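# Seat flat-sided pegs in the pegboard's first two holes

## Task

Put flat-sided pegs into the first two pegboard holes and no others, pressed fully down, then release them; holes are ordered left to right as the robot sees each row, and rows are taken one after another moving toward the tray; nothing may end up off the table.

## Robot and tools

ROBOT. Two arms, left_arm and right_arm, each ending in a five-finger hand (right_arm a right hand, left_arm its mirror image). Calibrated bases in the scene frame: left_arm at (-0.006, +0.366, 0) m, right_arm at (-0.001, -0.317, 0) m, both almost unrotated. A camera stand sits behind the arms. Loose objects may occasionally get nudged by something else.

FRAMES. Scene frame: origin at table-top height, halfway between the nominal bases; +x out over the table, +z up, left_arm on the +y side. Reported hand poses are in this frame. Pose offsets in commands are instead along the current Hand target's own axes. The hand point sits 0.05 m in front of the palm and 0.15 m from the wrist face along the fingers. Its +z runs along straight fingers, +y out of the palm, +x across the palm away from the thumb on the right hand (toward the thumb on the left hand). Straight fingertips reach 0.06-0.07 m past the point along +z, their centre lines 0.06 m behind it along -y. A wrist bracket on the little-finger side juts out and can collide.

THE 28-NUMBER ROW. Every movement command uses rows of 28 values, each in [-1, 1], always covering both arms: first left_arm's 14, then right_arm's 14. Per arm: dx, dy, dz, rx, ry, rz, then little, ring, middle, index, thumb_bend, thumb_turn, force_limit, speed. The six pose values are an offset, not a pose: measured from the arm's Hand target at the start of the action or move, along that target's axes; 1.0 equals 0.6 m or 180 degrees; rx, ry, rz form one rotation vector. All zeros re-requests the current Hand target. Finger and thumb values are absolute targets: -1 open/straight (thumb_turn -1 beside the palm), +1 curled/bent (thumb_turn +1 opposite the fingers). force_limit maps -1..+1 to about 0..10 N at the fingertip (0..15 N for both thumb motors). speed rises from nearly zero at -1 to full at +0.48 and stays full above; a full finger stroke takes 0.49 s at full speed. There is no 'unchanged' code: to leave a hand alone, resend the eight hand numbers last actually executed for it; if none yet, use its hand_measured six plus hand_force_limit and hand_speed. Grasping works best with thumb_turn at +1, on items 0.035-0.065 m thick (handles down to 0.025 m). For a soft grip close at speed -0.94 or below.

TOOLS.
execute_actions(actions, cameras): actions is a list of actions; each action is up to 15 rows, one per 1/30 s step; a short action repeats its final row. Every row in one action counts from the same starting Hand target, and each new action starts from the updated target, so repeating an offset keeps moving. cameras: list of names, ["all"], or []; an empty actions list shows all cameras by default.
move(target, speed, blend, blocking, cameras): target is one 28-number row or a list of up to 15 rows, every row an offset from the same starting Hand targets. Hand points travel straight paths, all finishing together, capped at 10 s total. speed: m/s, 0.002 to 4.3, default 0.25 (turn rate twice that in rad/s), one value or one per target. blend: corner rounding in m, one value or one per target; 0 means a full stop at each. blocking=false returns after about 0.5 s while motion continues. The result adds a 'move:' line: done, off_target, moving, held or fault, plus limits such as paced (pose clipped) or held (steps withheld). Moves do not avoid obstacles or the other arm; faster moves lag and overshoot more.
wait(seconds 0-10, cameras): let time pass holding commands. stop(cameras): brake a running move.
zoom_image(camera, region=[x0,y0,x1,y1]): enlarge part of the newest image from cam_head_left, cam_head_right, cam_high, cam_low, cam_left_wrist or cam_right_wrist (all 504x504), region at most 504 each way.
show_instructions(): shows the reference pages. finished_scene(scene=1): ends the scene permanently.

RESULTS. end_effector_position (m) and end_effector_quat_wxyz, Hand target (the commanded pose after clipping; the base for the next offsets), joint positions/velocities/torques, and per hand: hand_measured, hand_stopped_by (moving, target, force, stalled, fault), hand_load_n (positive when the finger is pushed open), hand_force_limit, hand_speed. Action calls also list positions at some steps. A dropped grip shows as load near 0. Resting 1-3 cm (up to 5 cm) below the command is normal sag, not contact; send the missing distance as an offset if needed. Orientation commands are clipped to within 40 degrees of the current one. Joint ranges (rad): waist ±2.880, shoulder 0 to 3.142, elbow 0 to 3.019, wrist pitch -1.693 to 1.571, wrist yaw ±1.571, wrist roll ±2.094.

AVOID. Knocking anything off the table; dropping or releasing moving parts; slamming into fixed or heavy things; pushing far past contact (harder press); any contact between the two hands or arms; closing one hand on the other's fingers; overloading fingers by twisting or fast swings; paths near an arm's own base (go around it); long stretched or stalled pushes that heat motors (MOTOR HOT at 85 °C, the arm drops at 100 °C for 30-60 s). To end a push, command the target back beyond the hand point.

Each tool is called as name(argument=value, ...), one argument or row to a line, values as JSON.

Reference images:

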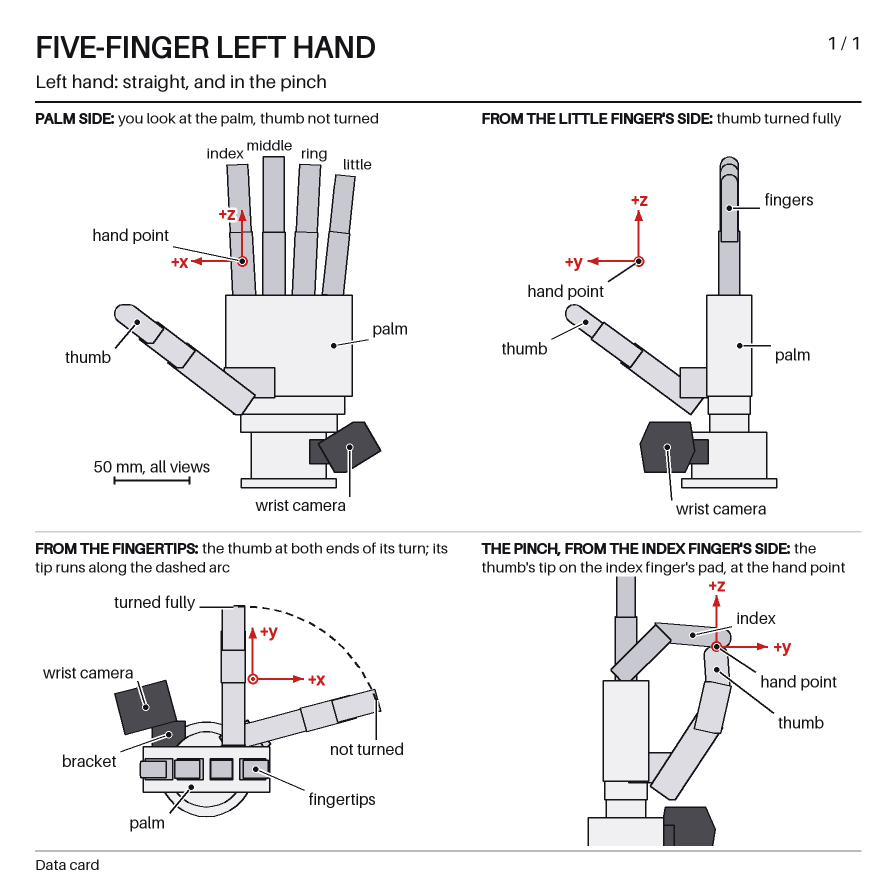

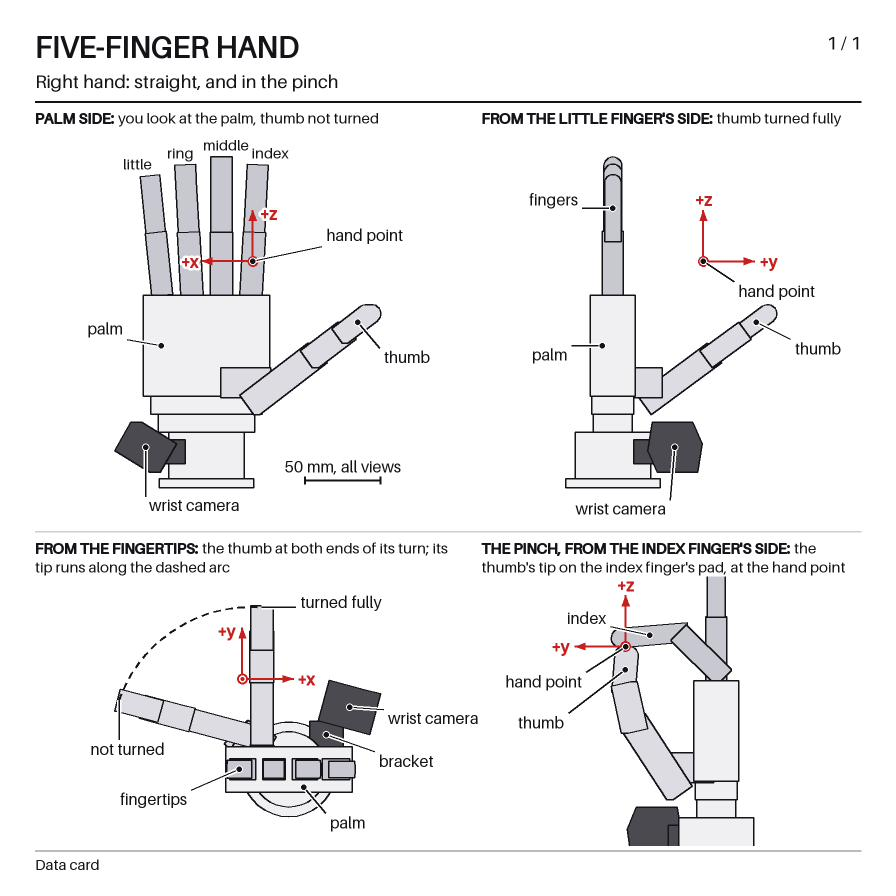

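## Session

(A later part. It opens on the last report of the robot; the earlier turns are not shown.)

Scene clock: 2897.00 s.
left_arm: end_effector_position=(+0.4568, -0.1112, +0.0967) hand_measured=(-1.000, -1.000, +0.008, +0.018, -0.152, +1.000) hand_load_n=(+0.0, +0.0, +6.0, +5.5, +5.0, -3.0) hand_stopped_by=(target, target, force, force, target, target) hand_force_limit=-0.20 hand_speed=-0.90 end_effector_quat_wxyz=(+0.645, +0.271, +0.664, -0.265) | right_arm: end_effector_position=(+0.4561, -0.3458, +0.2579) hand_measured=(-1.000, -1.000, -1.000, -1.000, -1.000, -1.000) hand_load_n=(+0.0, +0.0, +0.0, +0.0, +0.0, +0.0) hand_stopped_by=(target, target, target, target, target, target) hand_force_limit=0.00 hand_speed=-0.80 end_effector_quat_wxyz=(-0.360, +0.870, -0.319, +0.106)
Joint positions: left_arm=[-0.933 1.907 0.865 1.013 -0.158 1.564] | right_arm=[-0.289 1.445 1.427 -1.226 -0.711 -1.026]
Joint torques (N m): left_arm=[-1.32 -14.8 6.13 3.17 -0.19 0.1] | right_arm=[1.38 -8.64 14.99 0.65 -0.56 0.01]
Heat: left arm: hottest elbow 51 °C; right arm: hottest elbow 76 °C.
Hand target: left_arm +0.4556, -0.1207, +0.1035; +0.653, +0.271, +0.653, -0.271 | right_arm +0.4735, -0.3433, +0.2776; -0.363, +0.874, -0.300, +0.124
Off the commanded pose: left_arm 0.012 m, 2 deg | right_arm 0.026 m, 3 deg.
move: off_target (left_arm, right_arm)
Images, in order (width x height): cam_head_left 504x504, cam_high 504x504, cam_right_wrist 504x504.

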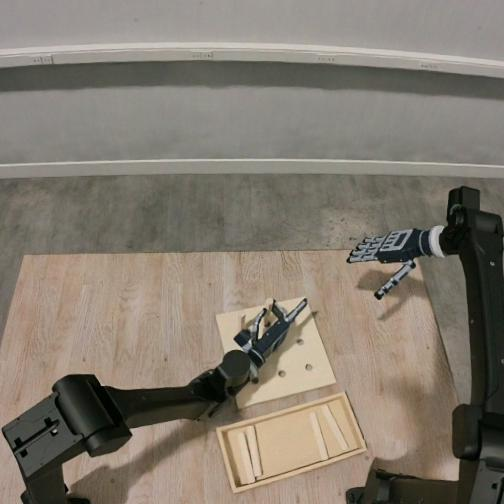

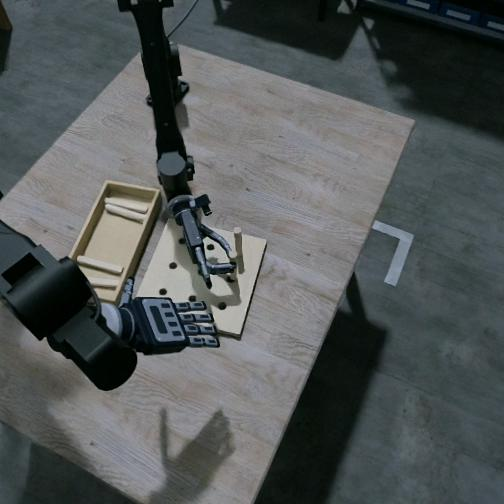

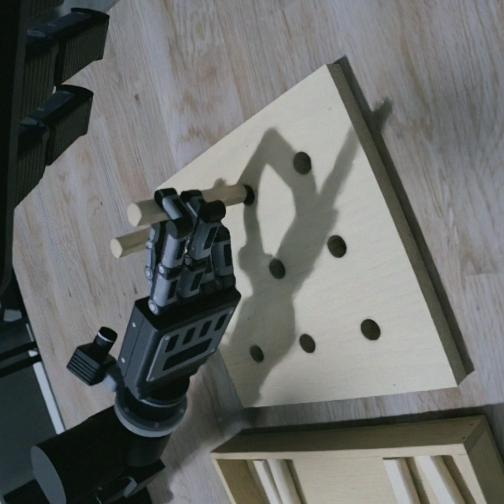

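move(
  target=[-0.02,-0.0088,0.0018,0,0,0, -1, -1, 0.3, 0.3, -0.15, 1, -0.2, -0.9, 0,0,0,0,0,0, -1, -1, -1, -1, -1, -1, 0, -0.8],
  speed=0.05,
  cameras=["cam_right_wrist", "cam_high", "cam_head_left"],
)

zoom_image(
  camera="cam_right_wrist",
  region=[180, 150, 300, 250],
)

zoom_image(
  camera="cam_high",
  region=[200, 230, 260, 290],
)

zoom_image(
  camera="cam_head_left",
  region=[235, 285, 305, 345],
)

Scene clock: 2934.73 s.
left_arm: end_effector_position=(+0.4531, -0.1138, +0.0969) hand_measured=(-1.000, -1.000, +0.008, +0.018, -0.152, +1.000) hand_load_n=(+0.0, +0.0, +5.5, +6.0, +5.5, -2.5) hand_stopped_by=(target, target, force, force, target, target) hand_force_limit=-0.20 hand_speed=-0.90 end_effector_quat_wxyz=(+0.645, +0.271, +0.664, -0.264) | right_arm: end_effector_position=(+0.4561, -0.3458, +0.2579) hand_measured=(-1.000, -1.000, -1.000, -1.000, -1.000, -1.000) hand_load_n=(+0.0, +0.0, +0.0, +0.0, +0.0, +0.0) hand_stopped_by=(target, target, target, target, target, target) hand_force_limit=0.00 hand_speed=-0.80 end_effector_quat_wxyz=(-0.360, +0.870, -0.319, +0.106)
Joint positions: left_arm=[-0.943 1.907 0.865 1.013 -0.168 1.564] | right_arm=[-0.289 1.445 1.427 -1.226 -0.711 -1.026]
Joint torques (N m): left_arm=[-1.38 -17.61 6.6 1.78 -0.23 0.1] | right_arm=[1.38 -8.76 15.01 0.65 -0.57 0.01]
Heat: left arm: hottest elbow 51 °C; right arm: hottest elbow 77 °C.
Hand target: left_arm +0.4526, -0.1252, +0.1156; +0.653, +0.271, +0.653, -0.271 | right_arm +0.4735, -0.3433, +0.2776; -0.363, +0.874, -0.300, +0.124
Off the commanded pose: left_arm 0.022 m, 2 deg | right_arm 0.026 m, 3 deg.
move: off_target (left_arm, right_arm)
Images, in order (width x height): cam_head_left 504x504, cam_high 504x504, cam_right_wrist 504x504.

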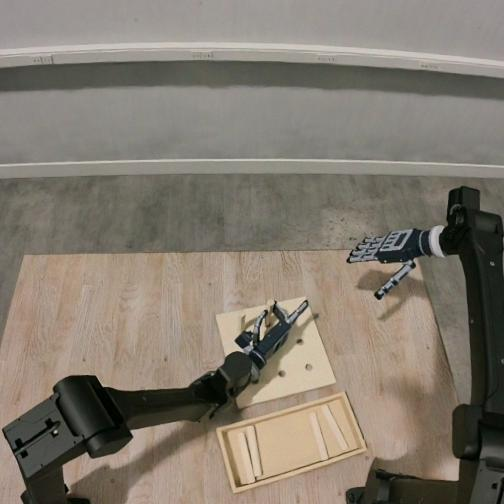

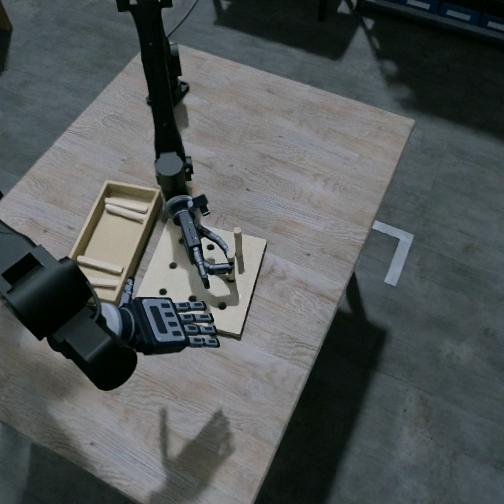

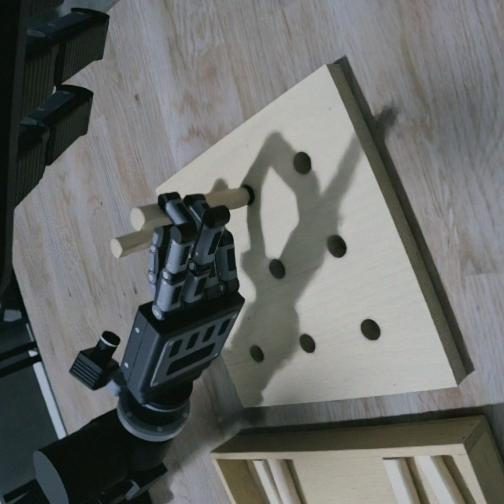

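Scaled by 4.200 from the camera's 504x504 image, which has a finer 720x720 frame.

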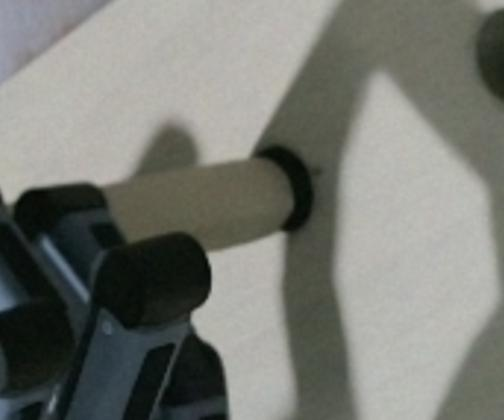

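Scaled by 8.400 from the camera's 504x504 image, which has a finer 720x720 frame.

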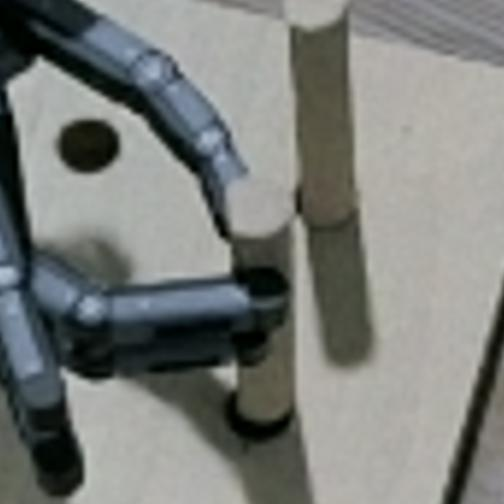

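Scaled by 7.200 from the camera's 504x504 image, which has a finer 720x720 frame.

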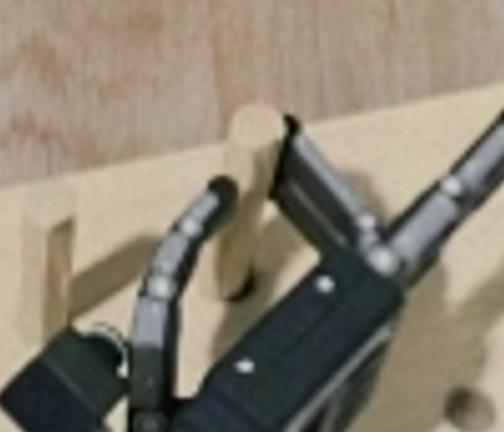

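move(
  target=[
    [0,-0.0047,0.0047,0,0,0, -1, -1, 0.3, 0.3, -0.15, 1, -0.2, -0.9, 0,0,0,0,0,0, -1, -1, -1, -1, -1, -1, 0, -0.8],
    [0.0333,-0.0047,0.0047,0,0,0, -1, -1, 0.3, 0.3, -0.15, 1, -0.2, -0.9, 0,0,0,0,0,0, -1, -1, -1, -1, -1, -1, 0, -0.8],
  ],
  speed=0.05,
  cameras=["cam_right_wrist", "cam_high", "cam_head_left"],
)

zoom_image(
  camera="cam_right_wrist",
  region=[180, 150, 300, 250],
)

zoom_image(
  camera="cam_high",
  region=[200, 230, 260, 290],
)

zoom_image(
  camera="cam_head_left",
  region=[235, 285, 305, 345],
)

Scene clock: 2956.27 s.
left_arm: end_effector_position=(+0.4513, -0.1156, +0.0950) hand_measured=(-1.000, -1.000, +0.008, +0.018, -0.152, +1.000) hand_load_n=(+0.0, +0.0, +7.0, +4.0, +4.5, -4.5) hand_stopped_by=(target, target, force, force, target, target) hand_force_limit=-0.20 hand_speed=-0.90 end_effector_quat_wxyz=(+0.650, +0.273, +0.659, -0.262) | right_arm: end_effector_position=(+0.4561, -0.3458, +0.2579) hand_measured=(-1.000, -1.000, -1.000, -1.000, -1.000, -1.000) hand_load_n=(+0.0, +0.0, +0.0, +0.0, +0.0, +0.0) hand_stopped_by=(target, target, target, target, target, target) hand_force_limit=0.00 hand_speed=-0.80 end_effector_quat_wxyz=(-0.360, +0.870, -0.319, +0.106)
Joint positions: left_arm=[-0.949 1.922 0.865 1.038 -0.174 1.577] | right_arm=[-0.289 1.445 1.427 -1.226 -0.711 -1.026]
Joint torques (N m): left_arm=[-1.32 -14.1 7.16 2.62 -0.16 -0.03] | right_arm=[1.38 -8.64 15.02 0.66 -0.56 0.01]
Heat: left arm: hottest elbow 51 °C; right arm: hottest elbow 77 °C.
Hand target: left_arm +0.4527, -0.1291, +0.0953; +0.653, +0.271, +0.653, -0.270 | right_arm +0.4735, -0.3433, +0.2776; -0.363, +0.874, -0.300, +0.124
Off the commanded pose: left_arm 0.014 m, 1 deg | right_arm 0.026 m, 3 deg.
move: off_target (left_arm, right_arm)
Images, in order (width x height): cam_head_left 504x504, cam_high 504x504, cam_right_wrist 504x504.

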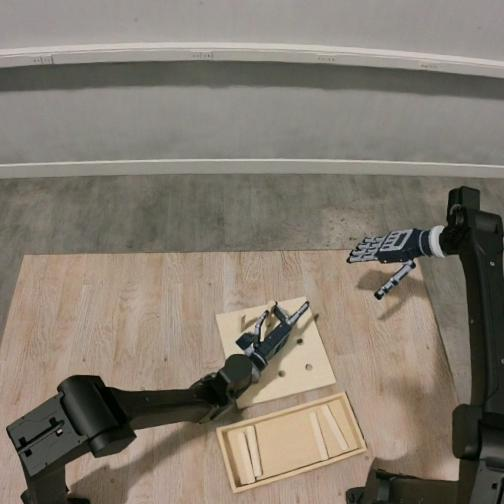

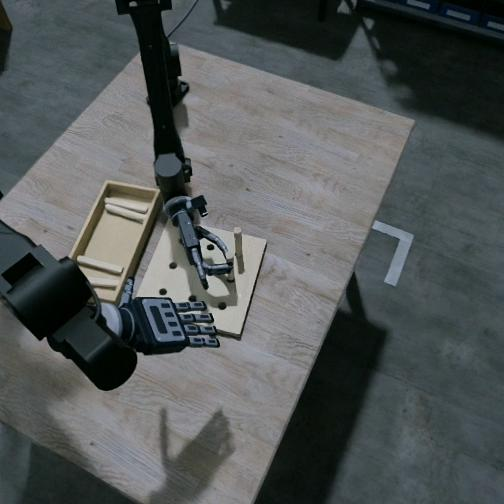

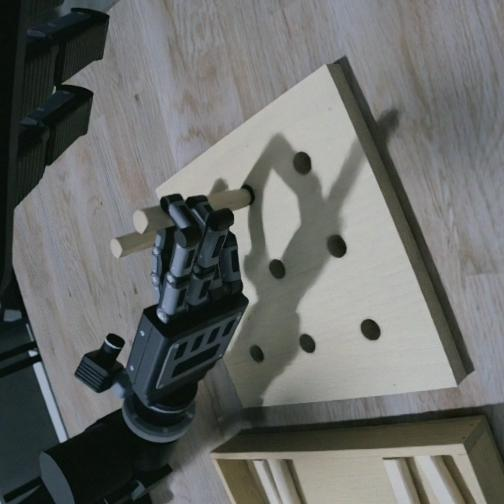

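Scaled by 4.200 from the camera's 504x504 image, which has a finer 720x720 frame.

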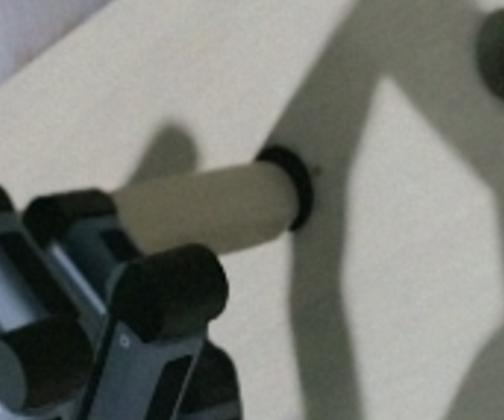

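Scaled by 8.400 from the camera's 504x504 image, which has a finer 720x720 frame.

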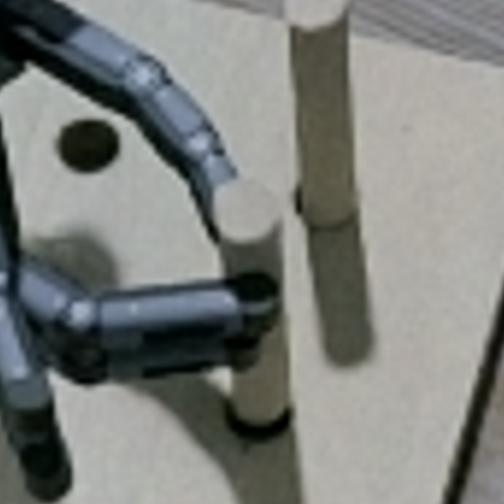

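Scaled by 7.200 from the camera's 504x504 image, which has a finer 720x720 frame.

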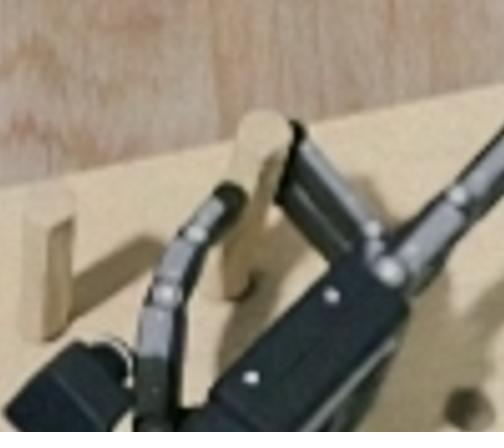

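move(
  target=[
    [-0.05,0.0005,0.0025,0,0,0, -1, -1, 0.3, 0.3, -0.15, 1, -0.2, -0.9, 0,0,0,0,0,0, -1, -1, -1, -1, -1, -1, 0, -0.8],
    [-0.005,0.0005,0.0025,0,0,0, -1, -1, 0.3, 0.3, -0.15, 1, -0.2, -0.9, 0,0,0,0,0,0, -1, -1, -1, -1, -1, -1, 0, -0.8],
  ],
  speed=0.05,
  cameras=["cam_right_wrist", "cam_high", "cam_head_left"],
)

zoom_image(
  camera="cam_right_wrist",
  region=[180, 150, 300, 250],
)

zoom_image(
  camera="cam_high",
  region=[200, 230, 260, 290],
)

zoom_image(
  camera="cam_head_left",
  region=[235, 285, 305, 345],
)

Scene clock: 2979.90 s.
left_arm: end_effector_position=(+0.4521, -0.1166, +0.0952) hand_measured=(-1.000, -1.000, +0.008, +0.018, -0.152, +1.000) hand_load_n=(+0.0, +0.0, +6.5, +4.5, +5.0, -4.0) hand_stopped_by=(target, target, force, force, target, target) hand_force_limit=-0.20 hand_speed=-0.90 end_effector_quat_wxyz=(+0.648, +0.275, +0.661, -0.261) | right_arm: end_effector_position=(+0.4561, -0.3458, +0.2579) hand_measured=(-1.000, -1.000, -1.000, -1.000, -1.000, -1.000) hand_load_n=(+0.0, +0.0, +0.0, +0.0, +0.0, +0.0) hand_stopped_by=(target, target, target, target, target, target) hand_force_limit=0.00 hand_speed=-0.80 end_effector_quat_wxyz=(-0.360, +0.870, -0.319, +0.106)
Joint positions: left_arm=[-0.949 1.919 0.87 1.025 -0.174 1.577] | right_arm=[-0.289 1.445 1.427 -1.226 -0.711 -1.026]
Joint torques (N m): left_arm=[-1.14 -14.21 7.19 2.76 -0.11 -0.04] | right_arm=[1.32 -8.7 15.01 0.65 -0.56 0.01]
Heat: left arm: hottest elbow 51 °C; right arm: hottest elbow 78 °C.
Hand target: left_arm +0.4540, -0.1300, +0.0984; +0.653, +0.271, +0.653, -0.270 | right_arm +0.4735, -0.3433, +0.2776; -0.363, +0.874, -0.300, +0.124
Off the commanded pose: left_arm 0.014 m, 2 deg | right_arm 0.026 m, 3 deg.
move: off_target (left_arm, right_arm)
Images, in order (width x height): cam_head_left 504x504, cam_high 504x504, cam_right_wrist 504x504.

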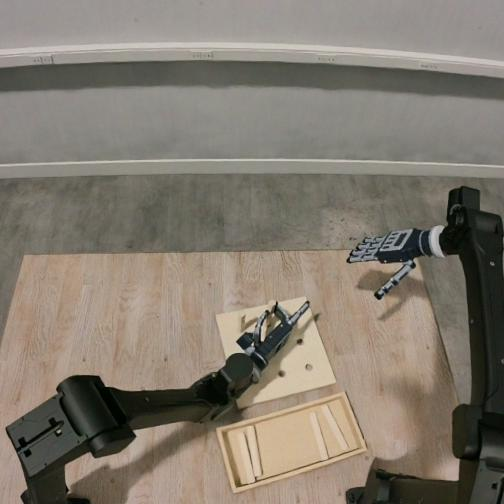

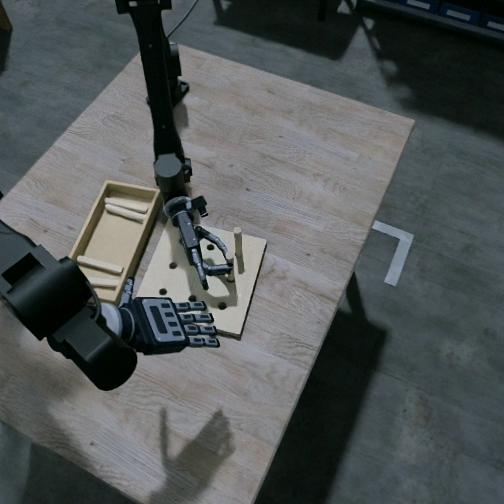

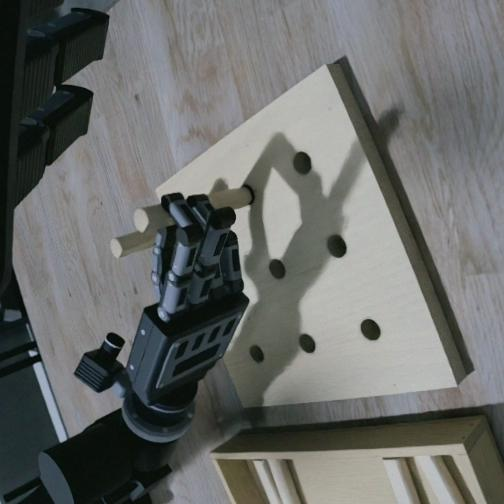

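Scaled by 4.200 from the camera's 504x504 image, which has a finer 720x720 frame.

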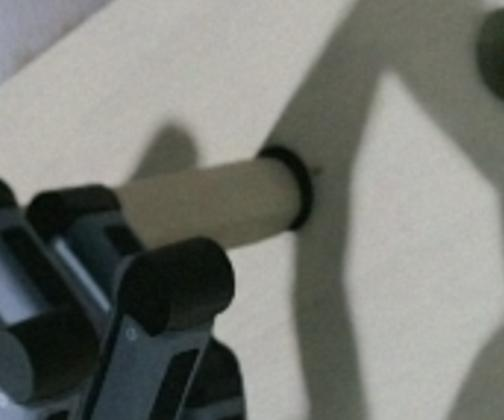

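Scaled by 8.400 from the camera's 504x504 image, which has a finer 720x720 frame.

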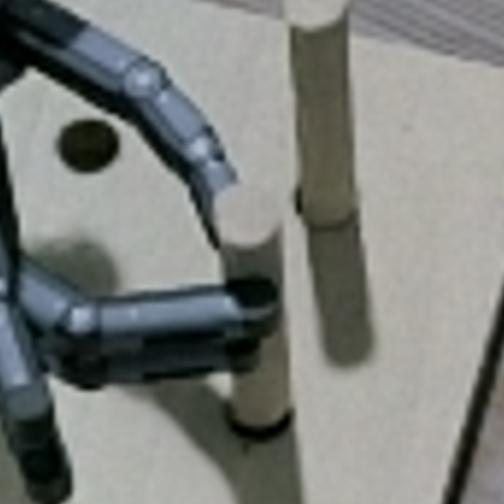

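Scaled by 7.200 from the camera's 504x504 image, which has a finer 720x720 frame.

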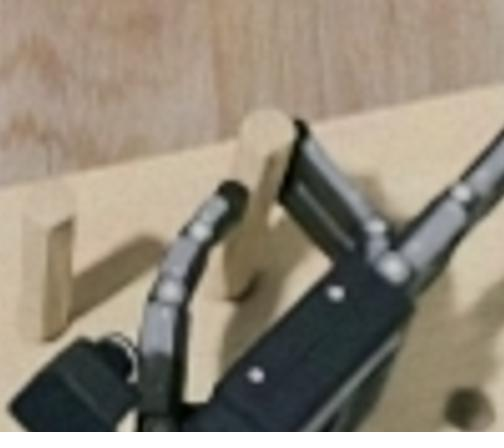

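move(
  target=[
    [-0.06,-0.0047,0.0047,0,0,0, -1, -1, 0.3, 0.3, -0.15, 1, -0.2, -0.9, 0,0,0,0,0,0, -1, -1, -1, -1, -1, -1, 0, -0.8],
  ],
  speed=0.05,
  cameras=["cam_right_wrist", "cam_high"],
)

zoom_image(
  camera="cam_right_wrist",
  region=[180, 150, 300, 250],
)

zoom_image(
  camera="cam_high",
  region=[200, 230, 260, 290],
)

Scene clock: 2992.50 s.
left_arm: end_effector_position=(+0.4507, -0.1157, +0.1054) hand_measured=(-1.000, -1.000, +0.008, +0.018, -0.152, +1.000) hand_load_n=(+0.0, +0.0, +5.5, +6.0, +5.5, -2.0) hand_stopped_by=(target, target, force, force, target, target) hand_force_limit=-0.20 hand_speed=-0.90 end_effector_quat_wxyz=(+0.640, +0.279, +0.669, -0.256) | right_arm: end_effector_position=(+0.4561, -0.3458, +0.2579) hand_measured=(-1.000, -1.000, -1.000, -1.000, -1.000, -1.000) hand_load_n=(+0.0, +0.0, +0.0, +0.0, -0.5, +0.0) hand_stopped_by=(target, target, target, target, target, target) hand_force_limit=0.00 hand_speed=-0.80 end_effector_quat_wxyz=(-0.360, +0.870, -0.319, +0.106)
Joint positions: left_arm=[-0.951 1.875 0.87 0.953 -0.177 1.577] | right_arm=[-0.289 1.445 1.427 -1.226 -0.711 -1.026]
Joint torques (N m): left_arm=[-1.44 -17.67 8.34 1.77 -0.21 -0.04] | right_arm=[1.26 -8.7 14.99 0.65 -0.57 0.01]
Heat: left arm: hottest elbow 52 °C; right arm: hottest elbow 78 °C.
Hand target: left_arm +0.4539, -0.1340, +0.1345; +0.653, +0.271, +0.653, -0.270 | right_arm +0.4735, -0.3433, +0.2776; -0.363, +0.874, -0.300, +0.124
Off the commanded pose: left_arm 0.034 m, 3 deg | right_arm 0.026 m, 3 deg.
move: off_target (left_arm, right_arm)
Images, in order (width x height): cam_high 504x504, cam_right_wrist 504x504.

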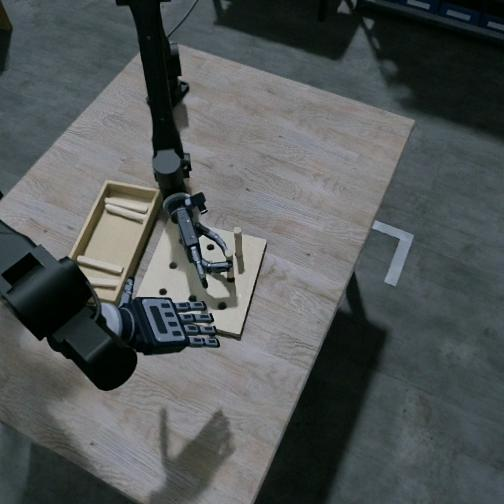

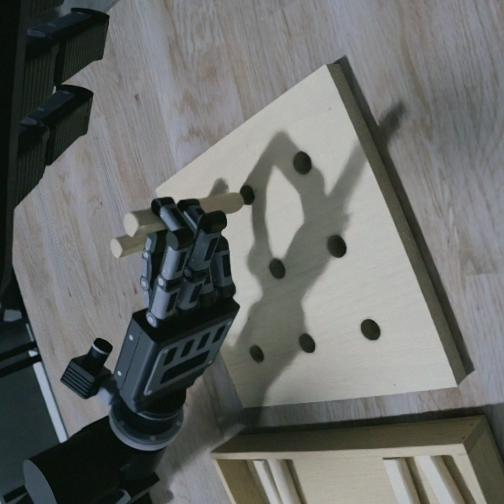

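Scaled by 4.200 from the camera's 504x504 image, which has a finer 720x720 frame.

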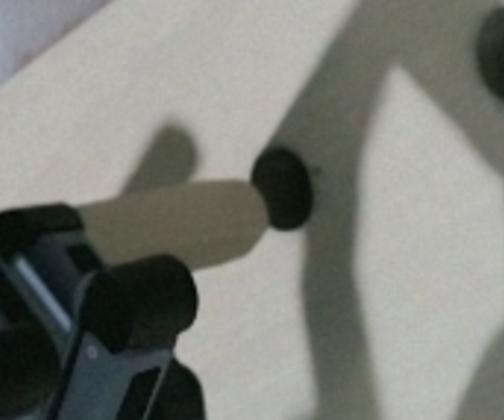

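Scaled by 8.400 from the camera's 504x504 image, which has a finer 720x720 frame.

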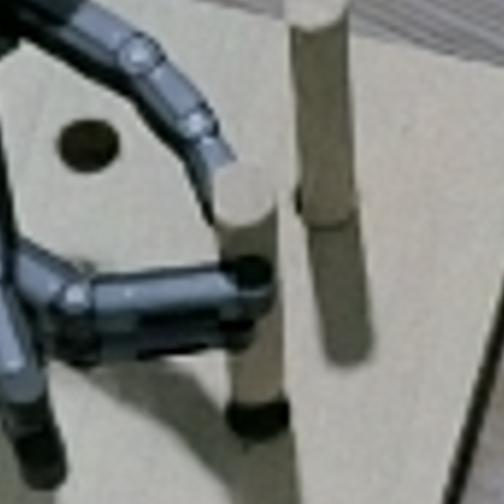

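move(
  target=[
    [0.065,0.0018,0.0018,0,0,0, -1, -1, 0.3, 0.3, -0.15, 1, -0.2, -0.9, 0,0,0,0,0,0, -1, -1, -1, -1, -1, -1, 0, -0.8],
  ],
  speed=0.05,
  cameras=["cam_right_wrist", "cam_high", "cam_head_left"],
)

zoom_image(
  camera="cam_right_wrist",
  region=[180, 150, 300, 250],
)

zoom_image(
  camera="cam_high",
  region=[200, 230, 260, 290],
)

zoom_image(
  camera="cam_head_left",
  region=[235, 285, 305, 345],
)

Scene clock: 3005.90 s.
left_arm: end_effector_position=(+0.4530, -0.1194, +0.0822) hand_measured=(-1.000, -1.000, +0.008, +0.018, -0.152, +1.000) hand_load_n=(+0.0, +0.0, +5.0, +6.5, +5.5, -2.0) hand_stopped_by=(target, target, force, force, target, target) hand_force_limit=-0.20 hand_speed=-0.90 end_effector_quat_wxyz=(+0.642, +0.279, +0.666, -0.257) | right_arm: end_effector_position=(+0.4561, -0.3458, +0.2579) hand_measured=(-1.000, -1.000, -1.000, -1.000, -1.000, -1.000) hand_load_n=(+0.0, +0.0, +0.0, +0.0, +0.0, +0.0) hand_stopped_by=(target, target, target, target, target, target) hand_force_limit=0.00 hand_speed=-0.80 end_effector_quat_wxyz=(-0.360, +0.870, -0.319, +0.106)
Joint positions: left_arm=[-0.951 1.946 0.881 1.021 -0.177 1.579] | right_arm=[-0.289 1.445 1.427 -1.226 -0.711 -1.026]
Joint torques (N m): left_arm=[-1.2 -15.85 7.15 2.96 -0.11 -0.05] | right_arm=[1.38 -8.82 14.99 0.66 -0.57 0.01]
Heat: left arm: hottest elbow 54 °C; right arm: hottest elbow 78 °C.
Hand target: left_arm +0.4554, -0.1340, +0.0955; +0.653, +0.271, +0.653, -0.271 | right_arm +0.4735, -0.3433, +0.2776; -0.363, +0.874, -0.300, +0.124
Off the commanded pose: left_arm 0.020 m, 3 deg | right_arm 0.026 m, 3 deg.
move: off_target (left_arm, right_arm)
Images, in order (width x height): cam_head_left 504x504, cam_high 504x504, cam_right_wrist 504x504.

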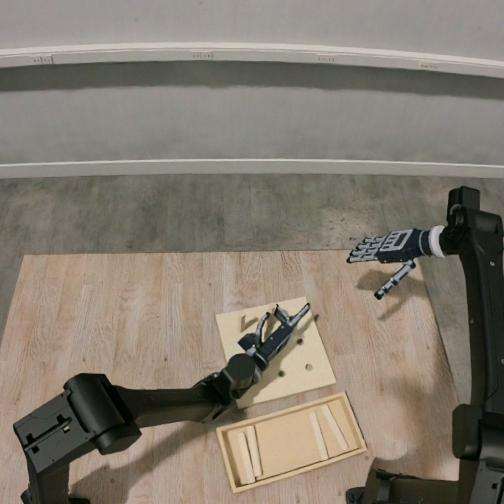

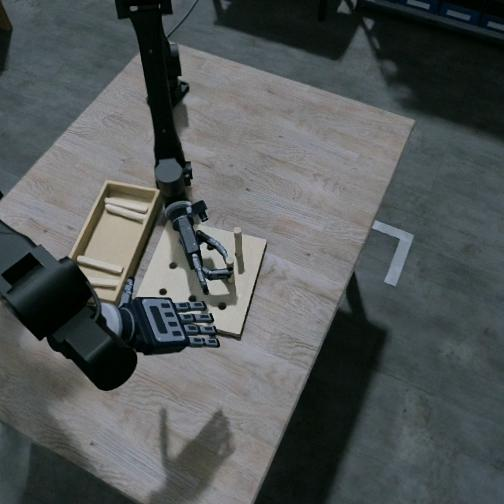

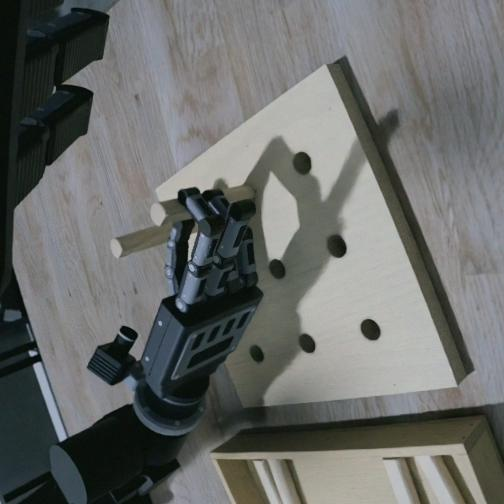

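Scaled by 4.200 from the camera's 504x504 image, which has a finer 720x720 frame.

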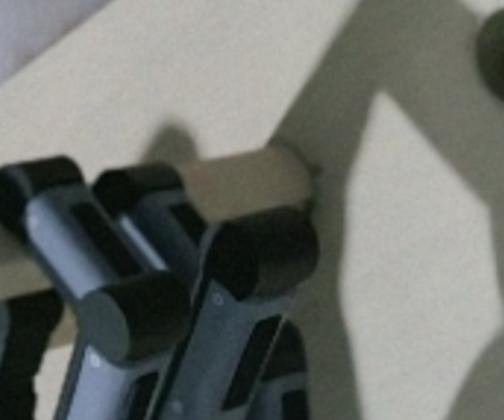

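Scaled by 8.400 from the camera's 504x504 image, which has a finer 720x720 frame.

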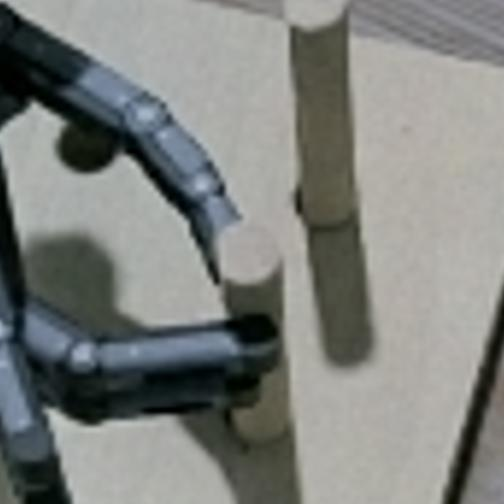

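Scaled by 7.200 from the camera's 504x504 image, which has a finer 720x720 frame.

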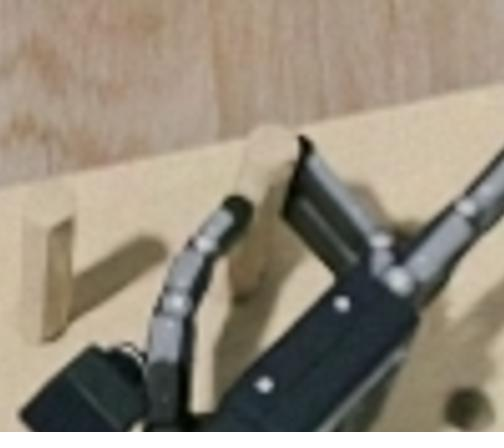

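move(
  target=[
    [0.03,0,0,0,0,0, -1, -1, 0.3, 0.3, -0.15, 1, -0.2, -0.9, -0.3337,0.2945,-0.3020,-0.1417,0.1715,0.1092, -1, -1, -1, -1, -1, -1, 0, -0.8],
  ],
  speed=0.15,
  cameras=["cam_left_wrist", "cam_high", "cam_head_left"],
)

zoom_image(
  camera="cam_high",
  region=[200, 230, 260, 290],
)

zoom_image(
  camera="cam_head_left",
  region=[235, 285, 305, 345],
)

Scene clock: 3020.03 s.
left_arm: end_effector_position=(+0.4539, -0.1197, +0.0810) hand_measured=(-1.000, -1.000, +0.008, +0.018, -0.152, +1.000) hand_load_n=(+0.0, +0.0, +7.0, +1.5, +6.0, -5.5) hand_stopped_by=(target, target, force, force, target, target) hand_force_limit=-0.20 hand_speed=-0.90 end_effector_quat_wxyz=(+0.653, +0.273, +0.657, -0.261) | right_arm: end_effector_position=(+0.1660, -0.4191, +0.2882) hand_measured=(-1.000, -1.000, -1.000, -1.000, -1.000, -1.000) hand_load_n=(+0.0, +0.5, +0.0, +0.0, +0.0, +0.0) hand_stopped_by=(target, target, target, target, target, target) hand_force_limit=0.00 hand_speed=-0.80 end_effector_quat_wxyz=(-0.091, +0.805, -0.541, +0.228)
Joint positions: left_arm=[-0.951 1.97 0.881 1.077 -0.179 1.582] | right_arm=[-0.571 0.682 1.043 -1.461 -0.164 -0.911]
Joint torques (N m): left_arm=[-1.26 -14.04 7.13 2.5 0 -0.09] | right_arm=[-1.44 -0.62 8.25 0.9 -0.18 0]
Heat: left arm: hottest elbow 54 °C; right arm: hottest elbow 78 °C.
Hand target: left_arm +0.4554, -0.1341, +0.0774; +0.653, +0.271, +0.653, -0.271 | right_arm +0.1600, -0.4202, +0.2805; -0.088, +0.804, -0.546, +0.219
Off the commanded pose: left_arm 0.015 m, 1 deg | right_arm 0.010 m, 1 deg.
move: off_target (left_arm)
Images, in order (width x height): cam_head_left 504x504, cam_high 504x504, cam_left_wrist 504x504.

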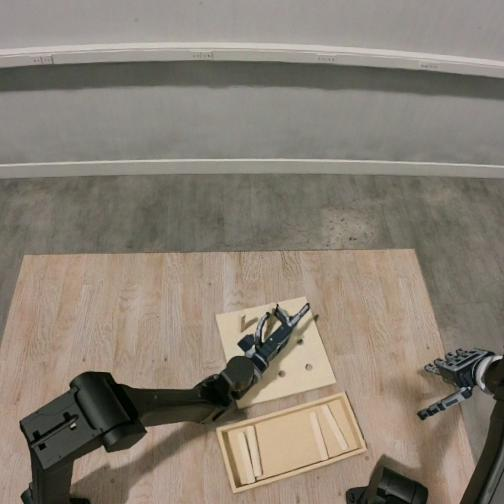

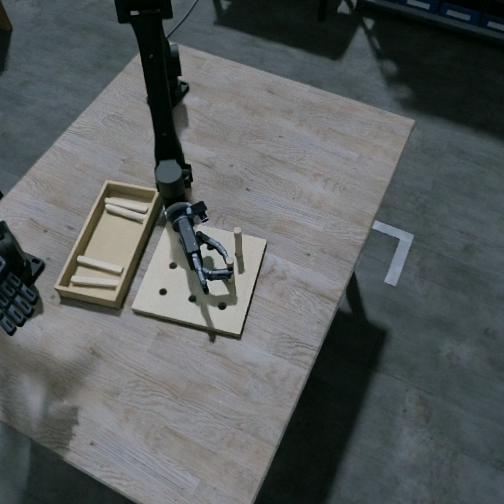

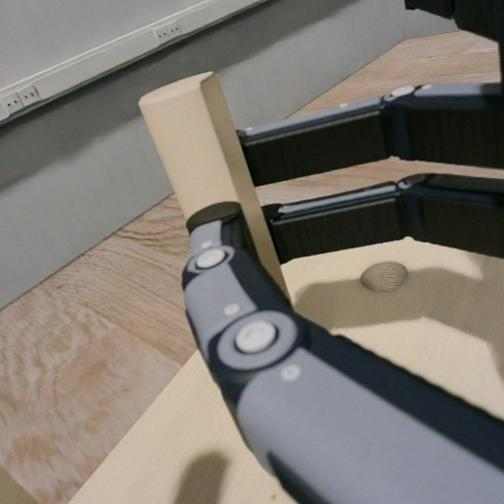

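Scaled by 8.400 from the camera's 504x504 image, which has a finer 720x720 frame.

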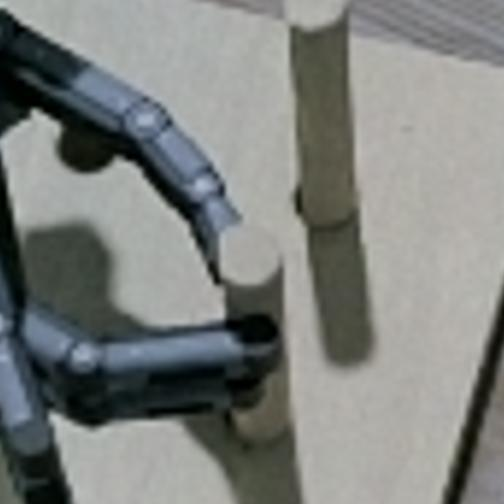

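Scaled by 7.200 from the camera's 504x504 image, which has a finer 720x720 frame.

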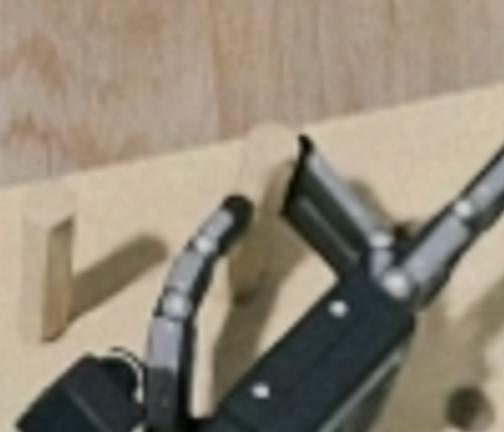

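move(
  target=[
    [-0.022,0,0,0,0,0, -1, -1, 0.3, 0.3, -0.15, 1, -0.2, -0.9, 0,0,0,0,0,0, -1, -1, -1, -1, -1, -1, 0, -0.8],
  ],
  speed=0.05,
)

Scene clock: 3031.57 s.
left_arm: end_effector_position=(+0.4539, -0.1196, +0.0812) hand_measured=(-1.000, -1.000, +0.008, +0.018, -0.152, +1.000) hand_load_n=(+0.0, +0.0, +7.0, +1.5, +6.0, -5.5) hand_stopped_by=(target, target, force, force, target, target) hand_force_limit=-0.20 hand_speed=-0.90 end_effector_quat_wxyz=(+0.653, +0.273, +0.657, -0.261) | right_arm: end_effector_position=(+0.1659, -0.4192, +0.2882) hand_measured=(-1.000, -1.000, -1.000, -1.000, -1.000, -1.000) hand_load_n=(+0.0, +0.0, +0.0, +0.0, +0.0, +0.0) hand_stopped_by=(target, target, target, target, target, target) hand_force_limit=0.00 hand_speed=-0.80 end_effector_quat_wxyz=(-0.091, +0.805, -0.540, +0.228)
Joint positions: left_arm=[-0.951 1.97 0.881 1.077 -0.179 1.582] | right_arm=[-0.571 0.682 1.043 -1.461 -0.164 -0.912]
Joint torques (N m): left_arm=[-1.2 -16.97 6.98 1.14 0 -0.09] | right_arm=[-1.44 -0.44 8.24 0.88 -0.18 0]
Heat: left arm: hottest elbow 54 °C; right arm: hottest elbow 77 °C.
Hand target: left_arm +0.4554, -0.1340, +0.0906; +0.653, +0.271, +0.653, -0.271 | right_arm +0.1600, -0.4202, +0.2805; -0.088, +0.804, -0.546, +0.219
Off the commanded pose: left_arm 0.017 m, 1 deg | right_arm 0.010 m, 1 deg.
move: off_target (left_arm)

execute_actions(
  actions=[
    [[0,0,0,0,0,0,-1,-1,-0.25,-0.25,-0.15,1,-0.2,-0.85,0,0,0,0,0,0,-1,-1,-1,-1,-1,-1,0,-0.8]],
  ],
)

wait(
  seconds=1,
  cameras=["cam_left_wrist", "cam_high", "cam_head_left"],
)

zoom_image(
  camera="cam_high",
  region=[200, 220, 260, 280],
)

zoom_image(
  camera="cam_head_left",
  region=[235, 285, 305, 345],
)

Scene clock: 3041.37 s.
left_arm: end_effector_position=(+0.4539, -0.1194, +0.0810) hand_measured=(-1.000, -1.000, -0.250, -0.250, -0.150, +1.000) hand_load_n=(+0.0, +0.0, +0.0, +0.0, +1.0, -1.5) hand_stopped_by=(target, target, target, target, target, target) hand_force_limit=-0.20 hand_speed=-0.85 end_effector_quat_wxyz=(+0.652, +0.273, +0.658, -0.260) | right_arm: end_effector_position=(+0.1659, -0.4192, +0.2882) hand_measured=(-1.000, -1.000, -1.000, -1.000, -1.000, -1.000) hand_load_n=(-0.5, -0.5, +0.0, +0.0, +0.0, -0.5) hand_stopped_by=(target, target, target, target, target, target) hand_force_limit=0.00 hand_speed=-0.80 end_effector_quat_wxyz=(-0.091, +0.805, -0.540, +0.228)
Joint positions: left_arm=[-0.951 1.969 0.881 1.074 -0.18 1.582] | right_arm=[-0.571 0.682 1.043 -1.461 -0.164 -0.912]
Joint torques (N m): left_arm=[-1.26 -16.91 7.05 1.37 0.03 -0.09] | right_arm=[-1.38 -0.5 8.27 0.92 -0.18 -0.01]
Heat: left arm: hottest elbow 54 °C; right arm: hottest elbow 76 °C.
Hand target: left_arm +0.4554, -0.1340, +0.0906; +0.653, +0.271, +0.653, -0.271 | right_arm +0.1600, -0.4202, +0.2805; -0.088, +0.804, -0.546, +0.219
Off the commanded pose: left_arm 0.018 m, 1 deg | right_arm 0.010 m, 1 deg.
Step readings (end_effector_position of left_arm | right_arm):
0: (+0.4539, -0.1196, +0.0812) | (+0.1659, -0.4192, +0.2882)
1: (+0.4539, -0.1196, +0.0812) | (+0.1659, -0.4192, +0.2882)
2: (+0.4539, -0.1196, +0.0812) | (+0.1659, -0.4192, +0.2882)
4: (+0.4539, -0.1194, +0.0811) | (+0.1659, -0.4192, +0.2882)
8: (+0.4539, -0.1194, +0.0810) | (+0.1659, -0.4192, +0.2882)
15: (+0.4539, -0.1194, +0.0810) | (+0.1659, -0.4192, +0.2882)

Scene clock: 3042.37 s.
left_arm: end_effector_position=(+0.4539, -0.1194, +0.0810) hand_measured=(-1.000, -1.000, -0.250, -0.250, -0.150, +1.000) hand_load_n=(+0.0, +0.0, +0.0, +0.0, +1.0, -1.5) hand_stopped_by=(target, target, target, target, target, target) hand_force_limit=-0.20 hand_speed=-0.85 end_effector_quat_wxyz=(+0.652, +0.273, +0.658, -0.260) | right_arm: end_effector_position=(+0.1659, -0.4192, +0.2882) hand_measured=(-1.000, -1.000, -1.000, -1.000, -1.000, -1.000) hand_load_n=(+0.0, +0.0, +0.0, +0.0, +0.0, +0.0) hand_stopped_by=(target, target, target, target, target, target) hand_force_limit=0.00 hand_speed=-0.80 end_effector_quat_wxyz=(-0.091, +0.805, -0.540, +0.228)
Joint positions: left_arm=[-0.951 1.969 0.881 1.074 -0.18 1.582] | right_arm=[-0.571 0.682 1.043 -1.461 -0.164 -0.912]
Joint torques (N m): left_arm=[-1.26 -16.79 7.06 1.33 0.03 -0.09] | right_arm=[-1.44 -0.5 8.23 0.91 -0.18 0]
Heat: left arm: hottest elbow 54 °C; right arm: hottest elbow 75 °C.
Hand target: left_arm +0.4554, -0.1340, +0.0906; +0.653, +0.271, +0.653, -0.271 | right_arm +0.1600, -0.4202, +0.2805; -0.088, +0.804, -0.546, +0.219
Off the commanded pose: left_arm 0.018 m, 1 deg | right_arm 0.010 m, 1 deg.
wait: 1.00 s; at rest by 0.17 s
Images, in order (width x height): cam_head_left 504x504, cam_high 504x504, cam_left_wrist 504x504.

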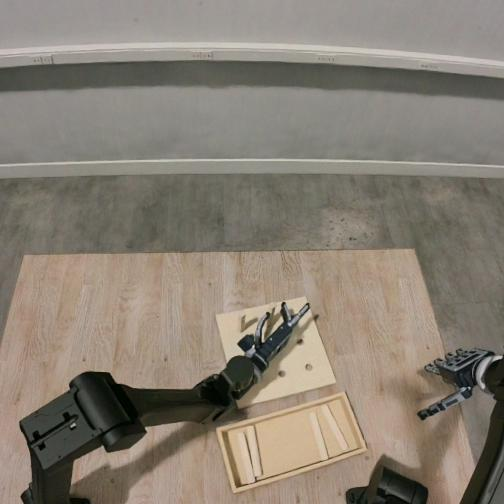

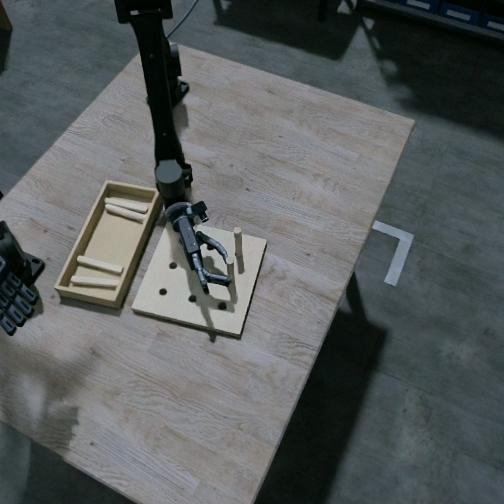

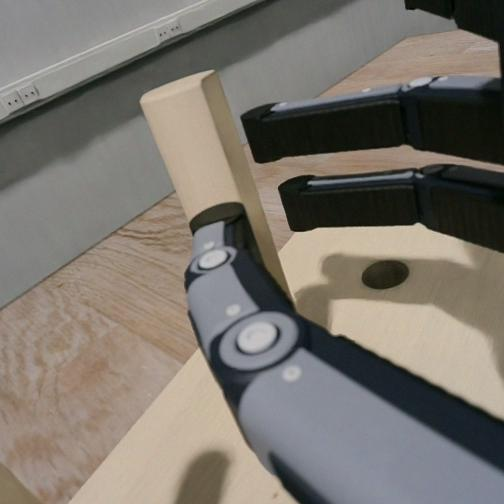

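Scaled by 8.400 from the camera's 504x504 image, which has a finer 720x720 frame.

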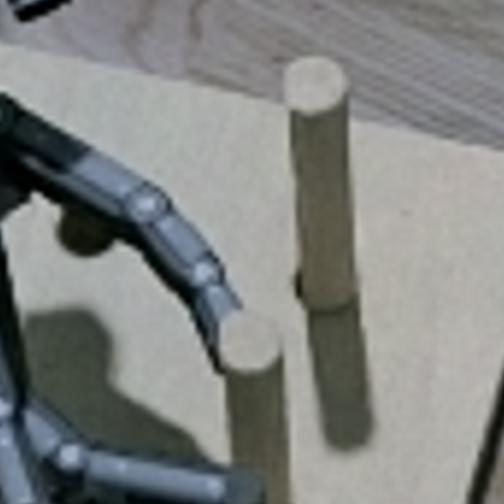

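Scaled by 7.200 from the camera's 504x504 image, which has a finer 720x720 frame.

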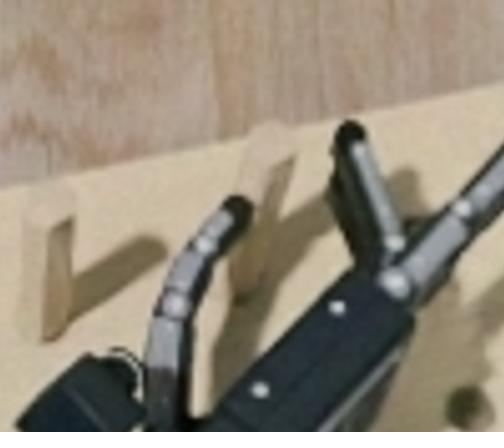

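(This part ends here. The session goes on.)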